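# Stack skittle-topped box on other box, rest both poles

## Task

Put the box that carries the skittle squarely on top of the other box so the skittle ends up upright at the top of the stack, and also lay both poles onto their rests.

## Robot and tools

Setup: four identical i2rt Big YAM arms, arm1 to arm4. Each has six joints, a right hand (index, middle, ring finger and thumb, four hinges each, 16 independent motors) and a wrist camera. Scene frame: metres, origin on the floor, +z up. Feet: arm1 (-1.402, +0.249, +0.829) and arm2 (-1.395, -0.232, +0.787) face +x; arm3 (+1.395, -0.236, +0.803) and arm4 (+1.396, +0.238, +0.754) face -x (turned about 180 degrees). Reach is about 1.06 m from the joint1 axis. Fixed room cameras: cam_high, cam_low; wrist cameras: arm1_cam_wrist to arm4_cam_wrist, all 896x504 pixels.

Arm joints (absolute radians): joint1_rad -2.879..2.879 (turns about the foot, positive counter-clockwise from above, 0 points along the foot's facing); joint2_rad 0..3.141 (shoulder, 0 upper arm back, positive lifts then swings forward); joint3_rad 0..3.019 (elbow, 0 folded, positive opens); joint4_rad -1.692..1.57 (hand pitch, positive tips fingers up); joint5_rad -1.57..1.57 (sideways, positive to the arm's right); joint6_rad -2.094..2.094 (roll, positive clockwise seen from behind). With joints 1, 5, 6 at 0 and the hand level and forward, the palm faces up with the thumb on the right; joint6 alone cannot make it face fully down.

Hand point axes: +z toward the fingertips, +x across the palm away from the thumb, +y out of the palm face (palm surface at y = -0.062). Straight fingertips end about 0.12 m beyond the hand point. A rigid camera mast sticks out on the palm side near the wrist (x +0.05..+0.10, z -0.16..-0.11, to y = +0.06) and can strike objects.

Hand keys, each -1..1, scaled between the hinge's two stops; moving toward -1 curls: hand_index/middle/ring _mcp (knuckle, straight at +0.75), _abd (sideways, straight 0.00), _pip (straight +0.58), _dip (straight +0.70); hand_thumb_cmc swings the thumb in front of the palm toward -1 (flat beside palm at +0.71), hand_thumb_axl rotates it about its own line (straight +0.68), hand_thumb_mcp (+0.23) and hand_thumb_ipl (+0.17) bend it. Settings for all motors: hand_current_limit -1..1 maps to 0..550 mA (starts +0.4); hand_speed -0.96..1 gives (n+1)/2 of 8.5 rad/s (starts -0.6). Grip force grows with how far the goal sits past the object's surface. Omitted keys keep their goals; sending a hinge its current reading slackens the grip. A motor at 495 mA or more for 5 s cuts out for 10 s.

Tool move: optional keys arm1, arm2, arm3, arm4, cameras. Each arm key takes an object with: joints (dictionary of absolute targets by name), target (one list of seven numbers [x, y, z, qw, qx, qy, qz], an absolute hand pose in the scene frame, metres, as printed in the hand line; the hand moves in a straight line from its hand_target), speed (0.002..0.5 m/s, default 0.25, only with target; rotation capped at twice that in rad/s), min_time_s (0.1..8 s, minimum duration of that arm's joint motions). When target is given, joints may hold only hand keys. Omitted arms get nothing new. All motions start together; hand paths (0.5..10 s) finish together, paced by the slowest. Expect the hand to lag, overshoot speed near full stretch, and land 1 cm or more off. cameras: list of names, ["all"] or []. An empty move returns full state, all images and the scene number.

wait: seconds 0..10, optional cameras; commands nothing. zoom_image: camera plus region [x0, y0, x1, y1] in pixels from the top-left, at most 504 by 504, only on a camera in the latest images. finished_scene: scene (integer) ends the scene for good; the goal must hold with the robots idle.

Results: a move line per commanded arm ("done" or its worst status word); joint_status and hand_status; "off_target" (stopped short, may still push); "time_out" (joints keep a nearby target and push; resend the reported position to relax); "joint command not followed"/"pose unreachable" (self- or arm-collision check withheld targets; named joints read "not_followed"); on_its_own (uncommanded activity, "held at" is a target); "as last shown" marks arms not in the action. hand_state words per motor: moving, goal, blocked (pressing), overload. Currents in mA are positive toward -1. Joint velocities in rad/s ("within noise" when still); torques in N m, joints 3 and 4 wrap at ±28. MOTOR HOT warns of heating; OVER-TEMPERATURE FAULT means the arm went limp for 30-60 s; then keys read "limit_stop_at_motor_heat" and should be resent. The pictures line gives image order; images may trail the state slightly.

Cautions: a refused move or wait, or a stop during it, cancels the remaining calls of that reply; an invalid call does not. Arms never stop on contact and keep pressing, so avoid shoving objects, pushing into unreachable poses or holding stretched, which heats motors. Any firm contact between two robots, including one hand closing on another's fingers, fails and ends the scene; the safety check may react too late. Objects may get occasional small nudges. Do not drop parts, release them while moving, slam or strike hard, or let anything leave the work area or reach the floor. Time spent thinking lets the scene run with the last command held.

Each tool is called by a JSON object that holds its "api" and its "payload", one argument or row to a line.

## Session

Scene 1 done. Now scene 2.

{"api": "move", "payload": {

}}

{"api": "zoom_image", "payload": {
  "camera": "cam_high",
  "region": [240, 130, 640, 504]
}}

{"api": "zoom_image", "payload": {
  "camera": "cam_low",
  "region": [270, 180, 670, 480]
}}

Scene clock: 0.00 s.
Joint torques (N m): no reading
Motor temperatures (°C): arm1=[26 31 33 24 30 24] | arm2=[23 32 27 22 28 21] | arm3=[26 32 32 21 27 20] | arm4=[23 26 28 21 28 24]
Heat: arm1: hottest joint3_rad 33 °C; arm2: hottest joint2_rad 32 °C; arm3: hottest joint2_rad 32 °C; arm4: hottest joint3_rad 28 °C.
Joint velocities: within noise
arm1.joint_positions: joint1_rad=+0.138 joint2_rad=+0.554 joint3_rad=+1.352 joint4_rad=-1.322 joint5_rad=+0.095 joint6_rad=+1.044 hand_index_mcp=+0.753 hand_index_abd=+0.000 hand_index_pip=+0.577 hand_index_dip=+0.696 hand_middle_mcp=+0.753 hand_middle_abd=+0.000 hand_middle_pip=+0.577 hand_middle_dip=+0.696 hand_ring_mcp=+0.753 hand_ring_abd=+0.000 hand_ring_pip=+0.577 hand_ring_dip=+0.696 hand_thumb_cmc=+0.714 hand_thumb_axl=+0.677 hand_thumb_mcp=+0.226 hand_thumb_ipl=+0.168 hand_current_limit=+0.400 hand_speed=-0.600
arm1.joint_status: not commanded
arm1.hand_state: goal,goal,goal,goal,goal,goal,goal,goal,goal,goal,goal,goal,goal,goal,overload,goal
arm1.index_mcp_current_ma: 0
arm1.index_abd_current_ma: 0
arm1.index_pip_current_ma: 0
arm1.index_dip_current_ma: 0
arm1.middle_mcp_current_ma: 0
arm1.middle_abd_current_ma: 0
arm1.middle_pip_current_ma: 0
arm1.middle_dip_current_ma: 0
arm1.ring_mcp_current_ma: 0
arm1.ring_abd_current_ma: 0
arm1.ring_pip_current_ma: 0
arm1.ring_dip_current_ma: 0
arm1.thumb_cmc_current_ma: 0
arm1.thumb_axl_current_ma: 0
arm1.thumb_mcp_current_ma: 0
arm1.thumb_ipl_current_ma: 0
arm1.hand_goal_index_mcp: 0.754
arm1.hand_goal_index_abd: 0.000
arm1.hand_goal_index_pip: 0.576
arm1.hand_goal_index_dip: 0.696
arm1.hand_goal_middle_mcp: 0.754
arm1.hand_goal_middle_abd: 0.000
arm1.hand_goal_middle_pip: 0.576
arm1.hand_goal_middle_dip: 0.696
arm1.hand_goal_ring_mcp: 0.754
arm1.hand_goal_ring_abd: 0.000
arm1.hand_goal_ring_pip: 0.576
arm1.hand_goal_ring_dip: 0.696
arm1.hand_goal_thumb_cmc: 0.714
arm1.hand_goal_thumb_axl: 0.678
arm1.hand_goal_thumb_mcp: 0.226
arm1.hand_goal_thumb_ipl: 0.168
arm1.hand: x=-1.1642 y=+0.1680 z=+1.3870 quat_wxyz=(+0.144, +0.835, +0.243, +0.472) (m; scene frame)
arm1.hand_target: x=-1.1678 y=+0.1676 z=+1.3998 quat_wxyz=(+0.147, +0.828, +0.240, +0.485) (m; scene frame)
arm1.hand_status: not commanded
arm2.joint_positions: joint1_rad=+0.149 joint2_rad=+0.646 joint3_rad=+1.359 joint4_rad=-1.239 joint5_rad=-0.052 joint6_rad=+1.031 hand_index_mcp=+0.753 hand_index_abd=+0.000 hand_index_pip=+0.577 hand_index_dip=+0.696 hand_middle_mcp=+0.753 hand_middle_abd=+0.000 hand_middle_pip=+0.577 hand_middle_dip=+0.696 hand_ring_mcp=+0.753 hand_ring_abd=+0.000 hand_ring_pip=+0.577 hand_ring_dip=+0.696 hand_thumb_cmc=+0.714 hand_thumb_axl=+0.677 hand_thumb_mcp=+0.226 hand_thumb_ipl=+0.168 hand_current_limit=+0.400 hand_speed=-0.600
arm2.joint_status: not commanded
arm2.hand_state: goal,goal,goal,goal,goal,goal,goal,goal,goal,goal,goal,goal,goal,goal,goal,goal
arm2.index_mcp_current_ma: 0
arm2.index_abd_current_ma: 0
arm2.index_pip_current_ma: 0
arm2.index_dip_current_ma: 0
arm2.middle_mcp_current_ma: 0
arm2.middle_abd_current_ma: 0
arm2.middle_pip_current_ma: 0
arm2.middle_dip_current_ma: 0
arm2.ring_mcp_current_ma: 0
arm2.ring_abd_current_ma: 0
arm2.ring_pip_current_ma: 0
arm2.ring_dip_current_ma: 0
arm2.thumb_cmc_current_ma: 0
arm2.thumb_axl_current_ma: 0
arm2.thumb_mcp_current_ma: 0
arm2.thumb_ipl_current_ma: 0
arm2.hand_goal_index_mcp: 0.754
arm2.hand_goal_index_abd: 0.000
arm2.hand_goal_index_pip: 0.576
arm2.hand_goal_index_dip: 0.696
arm2.hand_goal_middle_mcp: 0.754
arm2.hand_goal_middle_abd: 0.000
arm2.hand_goal_middle_pip: 0.576
arm2.hand_goal_middle_dip: 0.696
arm2.hand_goal_ring_mcp: 0.754
arm2.hand_goal_ring_abd: 0.000
arm2.hand_goal_ring_pip: 0.576
arm2.hand_goal_ring_dip: 0.696
arm2.hand_goal_thumb_cmc: 0.714
arm2.hand_goal_thumb_axl: 0.678
arm2.hand_goal_thumb_mcp: 0.226
arm2.hand_goal_thumb_ipl: 0.168
arm2.hand: x=-1.1087 y=-0.2492 z=+1.3456 quat_wxyz=(+0.065, +0.802, +0.325, +0.497) (m; scene frame)
arm2.hand_target: x=-1.1114 y=-0.2497 z=+1.3559 quat_wxyz=(+0.066, +0.797, +0.323, +0.506) (m; scene frame)
arm2.hand_status: not commanded
arm3.joint_positions: joint1_rad=+0.029 joint2_rad=+0.542 joint3_rad=+1.371 joint4_rad=-1.214 joint5_rad=-0.111 joint6_rad=+1.161 hand_index_mcp=+0.753 hand_index_abd=+0.000 hand_index_pip=+0.577 hand_index_dip=+0.696 hand_middle_mcp=+0.753 hand_middle_abd=+0.000 hand_middle_pip=+0.577 hand_middle_dip=+0.696 hand_ring_mcp=+0.753 hand_ring_abd=+0.000 hand_ring_pip=+0.577 hand_ring_dip=+0.696 hand_thumb_cmc=+0.714 hand_thumb_axl=+0.677 hand_thumb_mcp=+0.226 hand_thumb_ipl=+0.168 hand_current_limit=+0.400 hand_speed=-0.600
arm3.joint_status: not commanded
arm3.hand_state: goal,goal,goal,goal,goal,goal,goal,goal,goal,goal,goal,goal,goal,goal,goal,goal
arm3.index_mcp_current_ma: 0
arm3.index_abd_current_ma: 0
arm3.index_pip_current_ma: 0
arm3.index_dip_current_ma: 0
arm3.middle_mcp_current_ma: 0
arm3.middle_abd_current_ma: 0
arm3.middle_pip_current_ma: 0
arm3.middle_dip_current_ma: 0
arm3.ring_mcp_current_ma: 0
arm3.ring_abd_current_ma: 0
arm3.ring_pip_current_ma: 0
arm3.ring_dip_current_ma: 0
arm3.thumb_cmc_current_ma: 0
arm3.thumb_axl_current_ma: 0
arm3.thumb_mcp_current_ma: 0
arm3.thumb_ipl_current_ma: 0
arm3.hand_goal_index_mcp: 0.754
arm3.hand_goal_index_abd: 0.000
arm3.hand_goal_index_pip: 0.576
arm3.hand_goal_index_dip: 0.696
arm3.hand_goal_middle_mcp: 0.754
arm3.hand_goal_middle_abd: 0.000
arm3.hand_goal_middle_pip: 0.576
arm3.hand_goal_middle_dip: 0.696
arm3.hand_goal_ring_mcp: 0.754
arm3.hand_goal_ring_abd: 0.000
arm3.hand_goal_ring_pip: 0.576
arm3.hand_goal_ring_dip: 0.696
arm3.hand_goal_thumb_cmc: 0.714
arm3.hand_goal_thumb_axl: 0.678
arm3.hand_goal_thumb_mcp: 0.226
arm3.hand_goal_thumb_ipl: 0.168
arm3.hand: x=+1.1588 y=-0.1673 z=+1.3827 quat_wxyz=(-0.554, -0.200, +0.806, +0.065) (m; scene frame)
arm3.hand_target: x=+1.1623 y=-0.1672 z=+1.3964 quat_wxyz=(-0.566, -0.199, +0.797, +0.068) (m; scene frame)
arm3.hand_status: not commanded
arm4.joint_positions: joint1_rad=+0.229 joint2_rad=+0.609 joint3_rad=+1.381 joint4_rad=-1.380 joint5_rad=-0.035 joint6_rad=+1.121 hand_index_mcp=+0.753 hand_index_abd=+0.000 hand_index_pip=+0.577 hand_index_dip=+0.696 hand_middle_mcp=+0.753 hand_middle_abd=+0.000 hand_middle_pip=+0.577 hand_middle_dip=+0.696 hand_ring_mcp=+0.753 hand_ring_abd=+0.000 hand_ring_pip=+0.577 hand_ring_dip=+0.696 hand_thumb_cmc=+0.714 hand_thumb_axl=+0.677 hand_thumb_mcp=+0.226 hand_thumb_ipl=+0.168 hand_current_limit=+0.400 hand_speed=-0.600
arm4.joint_status: not commanded
arm4.hand_state: goal,goal,goal,goal,goal,goal,goal,goal,goal,goal,goal,goal,goal,goal,goal,goal
arm4.index_mcp_current_ma: 0
arm4.index_abd_current_ma: 0
arm4.index_pip_current_ma: 0
arm4.index_dip_current_ma: 0
arm4.middle_mcp_current_ma: 0
arm4.middle_abd_current_ma: 0
arm4.middle_pip_current_ma: 0
arm4.middle_dip_current_ma: 0
arm4.ring_mcp_current_ma: 0
arm4.ring_abd_current_ma: 0
arm4.ring_pip_current_ma: 0
arm4.ring_dip_current_ma: 0
arm4.thumb_cmc_current_ma: 0
arm4.thumb_axl_current_ma: 0
arm4.thumb_mcp_current_ma: 0
arm4.thumb_ipl_current_ma: 0
arm4.hand_goal_index_mcp: 0.754
arm4.hand_goal_index_abd: 0.000
arm4.hand_goal_index_pip: 0.576
arm4.hand_goal_index_dip: 0.696
arm4.hand_goal_middle_mcp: 0.754
arm4.hand_goal_middle_abd: 0.000
arm4.hand_goal_middle_pip: 0.576
arm4.hand_goal_middle_dip: 0.696
arm4.hand_goal_ring_mcp: 0.754
arm4.hand_goal_ring_abd: 0.000
arm4.hand_goal_ring_pip: 0.576
arm4.hand_goal_ring_dip: 0.696
arm4.hand_goal_thumb_cmc: 0.714
arm4.hand_goal_thumb_axl: 0.678
arm4.hand_goal_thumb_mcp: 0.226
arm4.hand_goal_thumb_ipl: 0.168
arm4.hand: x=+1.1464 y=+0.2739 z=+1.2934 quat_wxyz=(-0.461, -0.284, +0.839, +0.046) (m; scene frame)
arm4.hand_target: x=+1.1490 y=+0.2744 z=+1.3050 quat_wxyz=(-0.473, -0.282, +0.834, +0.047) (m; scene frame)
arm4.hand_status: not commanded
pictures: arm1_cam_wrist, arm2_cam_wrist, arm3_cam_wrist, arm4_cam_wrist, cam_high, cam_low

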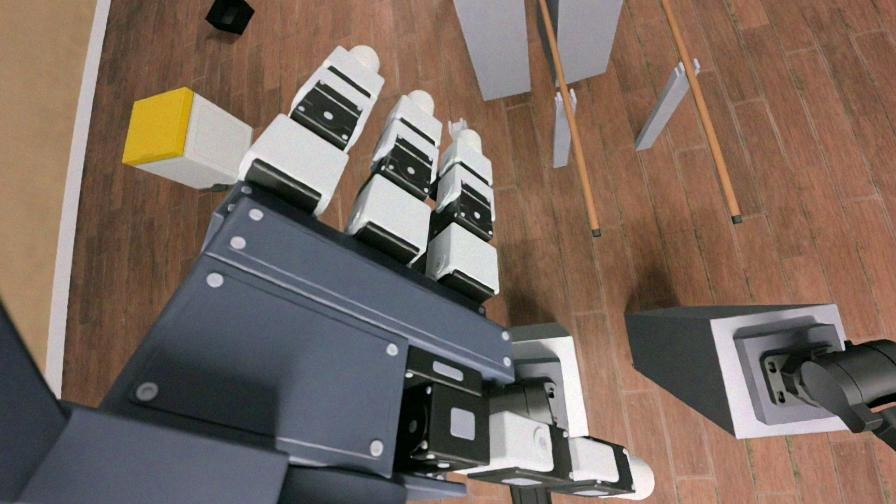

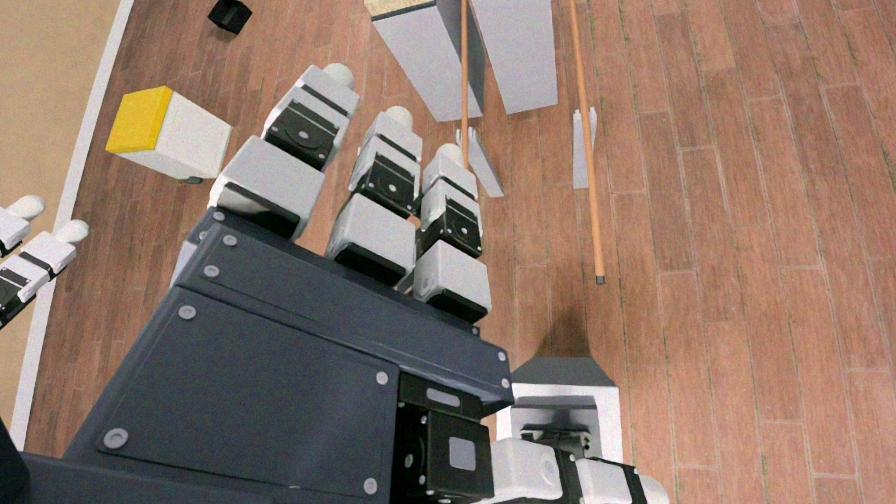

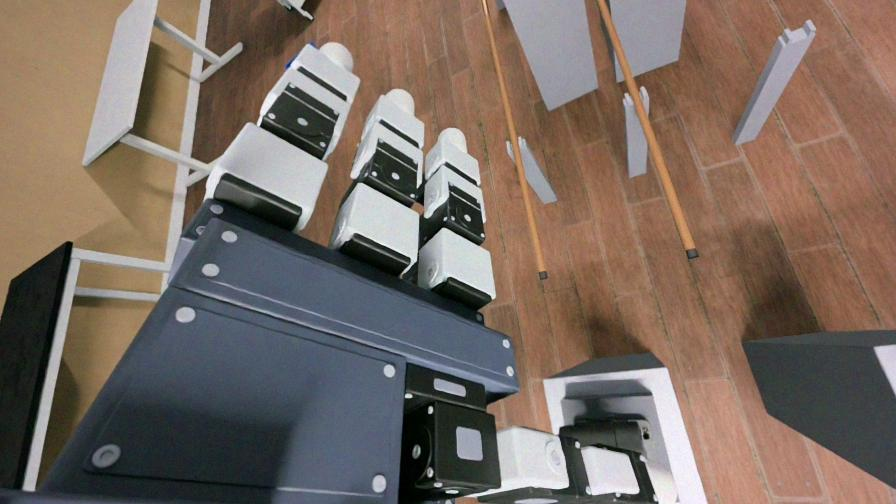

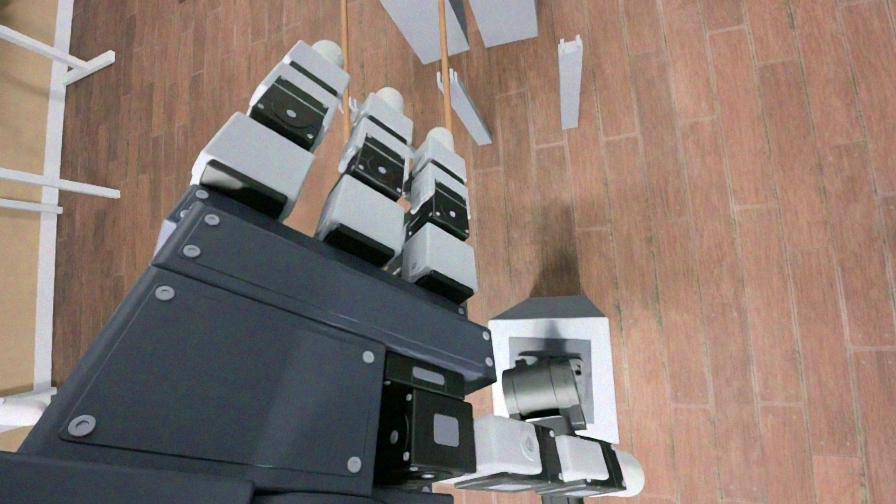

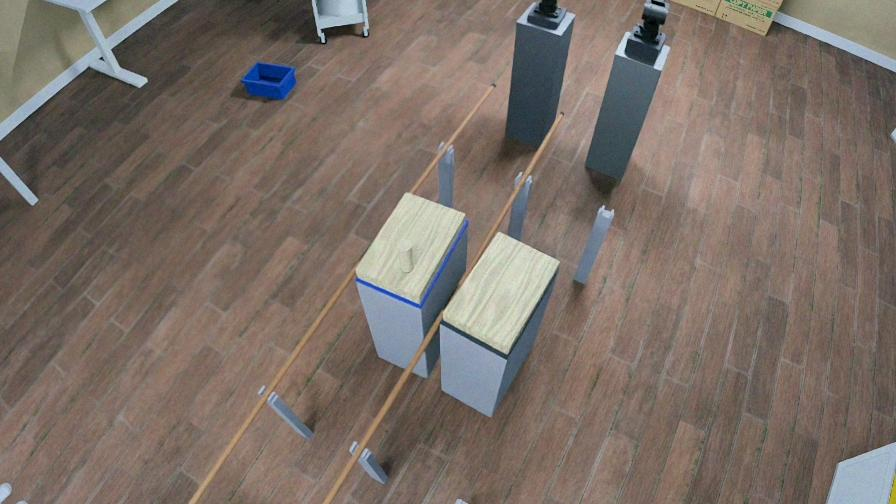

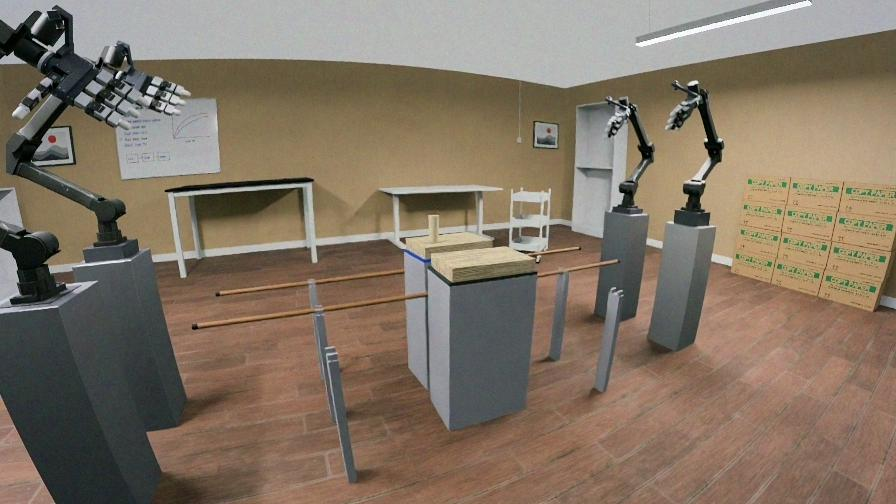

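Scaled by 1.260 from the camera's 896x504 image, which has a finer 1280x720 frame.

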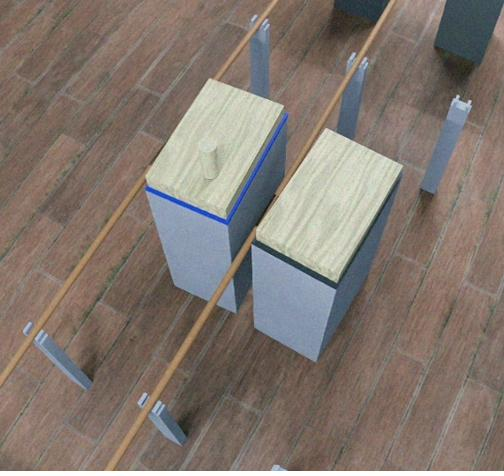

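Scaled by 1.260 from the camera's 896x504 image, which has a finer 1280x720 frame.

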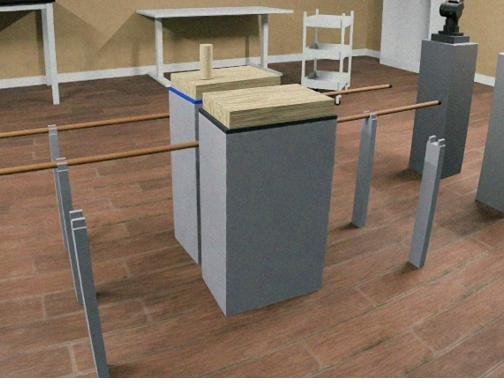

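{"api": "zoom_image", "payload": {
  "camera": "cam_high",
  "region": [350, 180, 480, 310]
}}

{"api": "zoom_image", "payload": {
  "camera": "cam_high",
  "region": [435, 225, 565, 360]
}}

{"api": "zoom_image", "payload": {
  "camera": "cam_low",
  "region": [395, 205, 545, 305]
}}

Scaled by 3.877 from the camera's 896x504 image, which has a finer 1280x720 frame.

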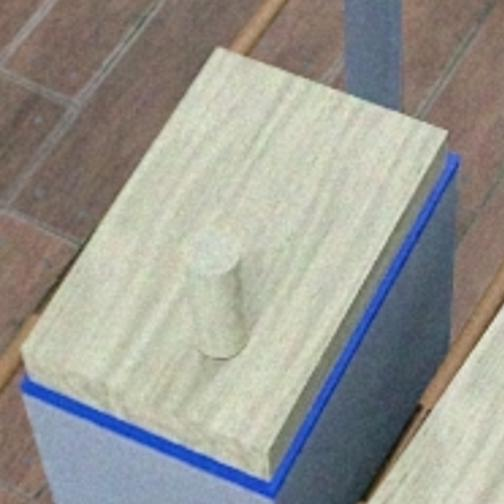

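Scaled by 3.733 from the camera's 896x504 image, which has a finer 1280x720 frame.

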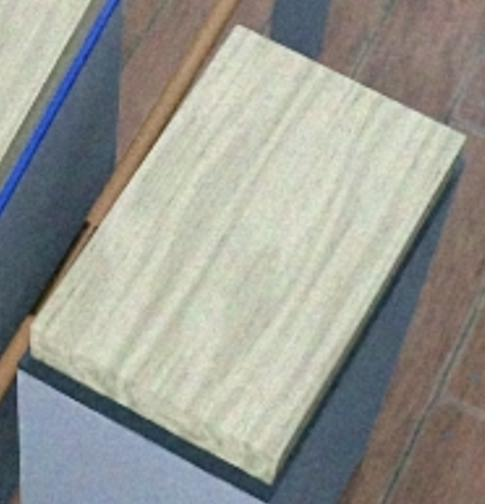

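Scaled by 3.360 from the camera's 896x504 image, which has a finer 1280x720 frame.

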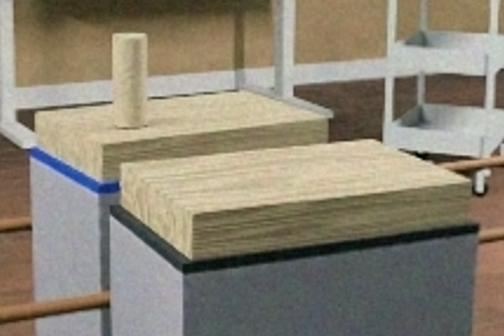

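{"api": "move", "payload": {
  "arm1": {"joints":{"joint1_rad":0.18,"joint2_rad":2.3,"joint3_rad":1.75,"joint4_rad":-0.95,"joint5_rad":0.78,"joint6_rad":1.69},"min_time_s":4},
  "arm2": {"joints":{"joint1_rad":-0.62,"joint2_rad":2.4,"joint3_rad":2.0,"joint4_rad":-1.6,"joint5_rad":-0.61,"joint6_rad":-2.05},"min_time_s":4},
  "arm3": {"joints":{"joint1_rad":0.60,"joint2_rad":2.5,"joint3_rad":2.2,"joint4_rad":-1.65,"joint5_rad":0.60,"joint6_rad":2.05},"min_time_s":4},
  "arm4": {"joints":{"joint1_rad":-0.08,"joint2_rad":2.05,"joint3_rad":1.45,"joint4_rad":-0.95,"joint5_rad":-0.78,"joint6_rad":-1.68},"min_time_s":4},
  "cameras": ["cam_high","cam_low"]
}}

Scene clock: 128.50 s.
Joint torques (N m): arm1=[1.08 -23.18 9.7 0.7 1 0.17] | arm2=[1.26 -21.3 8.92 -1.2 -0.97 -0.02] | arm3=[0.38 -22.53 9.55 -1.8 0.64 0.08] | arm4=[0.38 -14.56 12.49 0.88 -1.03 -0.27]
Motor temperatures (°C): arm1=[25 30 41 25 27 24] | arm2=[23 31 35 22 26 21] | arm3=[26 30 40 22 24 20] | arm4=[23 25 38 22 26 24]
Heat: arm1: hottest joint3_rad 41 °C; arm2: hottest joint3_rad 35 °C; arm3: hottest joint3_rad 40 °C; arm4: hottest joint3_rad 38 °C.
move: arm1 done; arm2 done; arm3 done; arm4 done
Joint velocities: within noise
arm1.joint_positions: joint1_rad=+0.173 joint2_rad=+2.300 joint3_rad=+1.700 joint4_rad=-0.961 joint5_rad=+0.778 joint6_rad=+1.676 hand_index_mcp=+0.758 hand_index_abd=+0.000 hand_index_pip=+0.577 hand_index_dip=+0.696 hand_middle_mcp=+0.758 hand_middle_abd=+0.000 hand_middle_pip=+0.577 hand_middle_dip=+0.696 hand_ring_mcp=+0.758 hand_ring_abd=+0.000 hand_ring_pip=+0.577 hand_ring_dip=+0.696 hand_thumb_cmc=+0.718 hand_thumb_axl=+0.678 hand_thumb_mcp=-0.236 hand_thumb_ipl=+0.168 hand_current_limit=+0.400 hand_speed=-0.600
arm1.joint_status: all done
arm1.hand_state: goal,goal,goal,goal,goal,goal,goal,goal,goal,goal,goal,goal,goal,goal,overload,goal
arm1.index_mcp_current_ma: 0
arm1.index_abd_current_ma: 0
arm1.index_pip_current_ma: 0
arm1.index_dip_current_ma: 0
arm1.middle_mcp_current_ma: 0
arm1.middle_abd_current_ma: 0
arm1.middle_pip_current_ma: 0
arm1.middle_dip_current_ma: 0
arm1.ring_mcp_current_ma: 0
arm1.ring_abd_current_ma: 0
arm1.ring_pip_current_ma: 0
arm1.ring_dip_current_ma: 0
arm1.thumb_cmc_current_ma: 0
arm1.thumb_axl_current_ma: 0
arm1.thumb_mcp_current_ma: 0
arm1.thumb_ipl_current_ma: 0
arm1.hand_goal_index_mcp: 0.754
arm1.hand_goal_index_abd: 0.000
arm1.hand_goal_index_pip: 0.576
arm1.hand_goal_index_dip: 0.696
arm1.hand_goal_middle_mcp: 0.754
arm1.hand_goal_middle_abd: 0.000
arm1.hand_goal_middle_pip: 0.576
arm1.hand_goal_middle_dip: 0.696
arm1.hand_goal_ring_mcp: 0.754
arm1.hand_goal_ring_abd: 0.000
arm1.hand_goal_ring_pip: 0.576
arm1.hand_goal_ring_dip: 0.696
arm1.hand_goal_thumb_cmc: 0.714
arm1.hand_goal_thumb_axl: 0.678
arm1.hand_goal_thumb_mcp: 0.226
arm1.hand_goal_thumb_ipl: 0.168
arm1.hand: x=-0.7735 y=+0.1488 z=+0.8318 quat_wxyz=(+0.375, +0.926, +0.013, +0.042) (m; scene frame)
arm1.hand_target: x=-0.7550 y=+0.1562 z=+0.8457 quat_wxyz=(+0.372, +0.925, -0.002, +0.074) (m; scene frame)
arm1.hand_status: not commanded
arm2.joint_positions: joint1_rad=-0.614 joint2_rad=+2.381 joint3_rad=+1.967 joint4_rad=-1.590 joint5_rad=-0.608 joint6_rad=-2.035 hand_index_mcp=+0.758 hand_index_abd=+0.000 hand_index_pip=+0.577 hand_index_dip=+0.696 hand_middle_mcp=+0.758 hand_middle_abd=+0.000 hand_middle_pip=+0.577 hand_middle_dip=+0.696 hand_ring_mcp=+0.758 hand_ring_abd=+0.000 hand_ring_pip=+0.577 hand_ring_dip=+0.696 hand_thumb_cmc=+0.719 hand_thumb_axl=+0.677 hand_thumb_mcp=+0.224 hand_thumb_ipl=+0.168 hand_current_limit=+0.400 hand_speed=-0.600
arm2.joint_status: all done
arm2.hand_state: goal,goal,goal,goal,goal,goal,goal,goal,goal,goal,goal,goal,goal,goal,goal,goal
arm2.index_mcp_current_ma: 19
arm2.index_abd_current_ma: 1
arm2.index_pip_current_ma: 3
arm2.index_dip_current_ma: 0
arm2.middle_mcp_current_ma: 20
arm2.middle_abd_current_ma: 1
arm2.middle_pip_current_ma: 3
arm2.middle_dip_current_ma: 0
arm2.ring_mcp_current_ma: 18
arm2.ring_abd_current_ma: 1
arm2.ring_pip_current_ma: 3
arm2.ring_dip_current_ma: 0
arm2.thumb_cmc_current_ma: 22
arm2.thumb_axl_current_ma: -4
arm2.thumb_mcp_current_ma: -10
arm2.thumb_ipl_current_ma: -2
arm2.hand_goal_index_mcp: 0.754
arm2.hand_goal_index_abd: 0.000
arm2.hand_goal_index_pip: 0.576
arm2.hand_goal_index_dip: 0.696
arm2.hand_goal_middle_mcp: 0.754
arm2.hand_goal_middle_abd: 0.000
arm2.hand_goal_middle_pip: 0.576
arm2.hand_goal_middle_dip: 0.696
arm2.hand_goal_ring_mcp: 0.754
arm2.hand_goal_ring_abd: 0.000
arm2.hand_goal_ring_pip: 0.576
arm2.hand_goal_ring_dip: 0.696
arm2.hand_goal_thumb_cmc: 0.714
arm2.hand_goal_thumb_axl: 0.678
arm2.hand_goal_thumb_mcp: 0.226
arm2.hand_goal_thumb_ipl: 0.168
arm2.hand: x=-0.7923 y=-0.4129 z=+0.8351 quat_wxyz=(-0.033, +0.110, +0.928, +0.354) (m; scene frame)
arm2.hand_target: x=-0.7887 y=-0.4198 z=+0.8342 quat_wxyz=(-0.026, +0.106, +0.929, +0.354) (m; scene frame)
arm2.hand_status: not commanded
arm3.joint_positions: joint1_rad=+0.595 joint2_rad=+2.510 joint3_rad=+2.154 joint4_rad=-1.635 joint5_rad=+0.598 joint6_rad=+2.037 hand_index_mcp=+0.758 hand_index_abd=+0.001 hand_index_pip=+0.577 hand_index_dip=+0.696 hand_middle_mcp=+0.758 hand_middle_abd=+0.001 hand_middle_pip=+0.577 hand_middle_dip=+0.696 hand_ring_mcp=+0.757 hand_ring_abd=+0.001 hand_ring_pip=+0.577 hand_ring_dip=+0.696 hand_thumb_cmc=+0.718 hand_thumb_axl=+0.677 hand_thumb_mcp=+0.224 hand_thumb_ipl=+0.168 hand_current_limit=+0.400 hand_speed=-0.600
arm3.joint_status: all done
arm3.hand_state: goal,goal,goal,goal,goal,goal,goal,goal,goal,goal,goal,goal,goal,goal,goal,goal
arm3.index_mcp_current_ma: 13
arm3.index_abd_current_ma: 2
arm3.index_pip_current_ma: 2
arm3.index_dip_current_ma: 0
arm3.middle_mcp_current_ma: 15
arm3.middle_abd_current_ma: 2
arm3.middle_pip_current_ma: 2
arm3.middle_dip_current_ma: 0
arm3.ring_mcp_current_ma: 12
arm3.ring_abd_current_ma: 2
arm3.ring_pip_current_ma: 2
arm3.ring_dip_current_ma: 0
arm3.thumb_cmc_current_ma: 15
arm3.thumb_axl_current_ma: -2
arm3.thumb_mcp_current_ma: -8
arm3.thumb_ipl_current_ma: -1
arm3.hand_goal_index_mcp: 0.754
arm3.hand_goal_index_abd: 0.000
arm3.hand_goal_index_pip: 0.576
arm3.hand_goal_index_dip: 0.696
arm3.hand_goal_middle_mcp: 0.754
arm3.hand_goal_middle_abd: 0.000
arm3.hand_goal_middle_pip: 0.576
arm3.hand_goal_middle_dip: 0.696
arm3.hand_goal_ring_mcp: 0.754
arm3.hand_goal_ring_abd: 0.000
arm3.hand_goal_ring_pip: 0.576
arm3.hand_goal_ring_dip: 0.696
arm3.hand_goal_thumb_cmc: 0.714
arm3.hand_goal_thumb_axl: 0.678
arm3.hand_goal_thumb_mcp: 0.226
arm3.hand_goal_thumb_ipl: 0.168
arm3.hand: x=+0.8091 y=-0.4316 z=+0.8256 quat_wxyz=(+0.033, -0.112, +0.931, +0.347) (m; scene frame)
arm3.hand_target: x=+0.8014 y=-0.4404 z=+0.8448 quat_wxyz=(+0.012, -0.102, +0.935, +0.339) (m; scene frame)
arm3.hand_status: not commanded
arm4.joint_positions: joint1_rad=-0.072 joint2_rad=+2.045 joint3_rad=+1.400 joint4_rad=-0.958 joint5_rad=-0.777 joint6_rad=-1.665 hand_index_mcp=+0.758 hand_index_abd=+0.000 hand_index_pip=+0.577 hand_index_dip=+0.696 hand_middle_mcp=+0.758 hand_middle_abd=+0.000 hand_middle_pip=+0.577 hand_middle_dip=+0.696 hand_ring_mcp=+0.758 hand_ring_abd=+0.000 hand_ring_pip=+0.577 hand_ring_dip=+0.696 hand_thumb_cmc=+0.718 hand_thumb_axl=+0.677 hand_thumb_mcp=+0.224 hand_thumb_ipl=+0.168 hand_current_limit=+0.400 hand_speed=-0.600
arm4.joint_status: all done
arm4.hand_state: goal,goal,goal,goal,goal,goal,goal,goal,goal,goal,goal,goal,goal,goal,goal,goal
arm4.index_mcp_current_ma: 2
arm4.index_abd_current_ma: 0
arm4.index_pip_current_ma: 0
arm4.index_dip_current_ma: 0
arm4.middle_mcp_current_ma: 3
arm4.middle_abd_current_ma: 0
arm4.middle_pip_current_ma: 0
arm4.middle_dip_current_ma: 0
arm4.ring_mcp_current_ma: 2
arm4.ring_abd_current_ma: 0
arm4.ring_pip_current_ma: 0
arm4.ring_dip_current_ma: 0
arm4.thumb_cmc_current_ma: 2
arm4.thumb_axl_current_ma: 0
arm4.thumb_mcp_current_ma: -1
arm4.thumb_ipl_current_ma: 0
arm4.hand_goal_index_mcp: 0.754
arm4.hand_goal_index_abd: 0.000
arm4.hand_goal_index_pip: 0.576
arm4.hand_goal_index_dip: 0.696
arm4.hand_goal_middle_mcp: 0.754
arm4.hand_goal_middle_abd: 0.000
arm4.hand_goal_middle_pip: 0.576
arm4.hand_goal_middle_dip: 0.696
arm4.hand_goal_ring_mcp: 0.754
arm4.hand_goal_ring_abd: 0.000
arm4.hand_goal_ring_pip: 0.576
arm4.hand_goal_ring_dip: 0.696
arm4.hand_goal_thumb_cmc: 0.714
arm4.hand_goal_thumb_axl: 0.678
arm4.hand_goal_thumb_mcp: 0.226
arm4.hand_goal_thumb_ipl: 0.168
arm4.hand: x=+0.8079 y=+0.1230 z=+0.8234 quat_wxyz=(-0.378, -0.925, +0.017, +0.025) (m; scene frame)
arm4.hand_target: x=+0.7897 y=+0.1293 z=+0.8373 quat_wxyz=(-0.377, -0.925, +0.003, +0.054) (m; scene frame)
arm4.hand_status: not commanded
pictures: cam_high, cam_low

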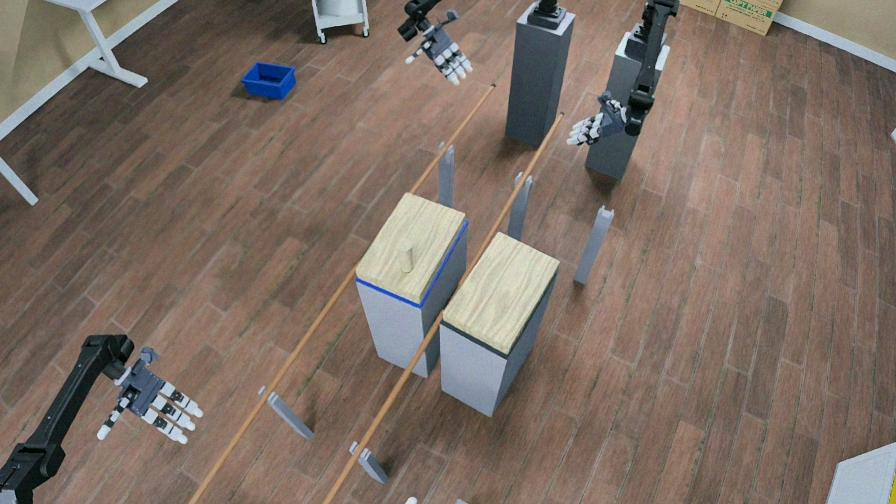

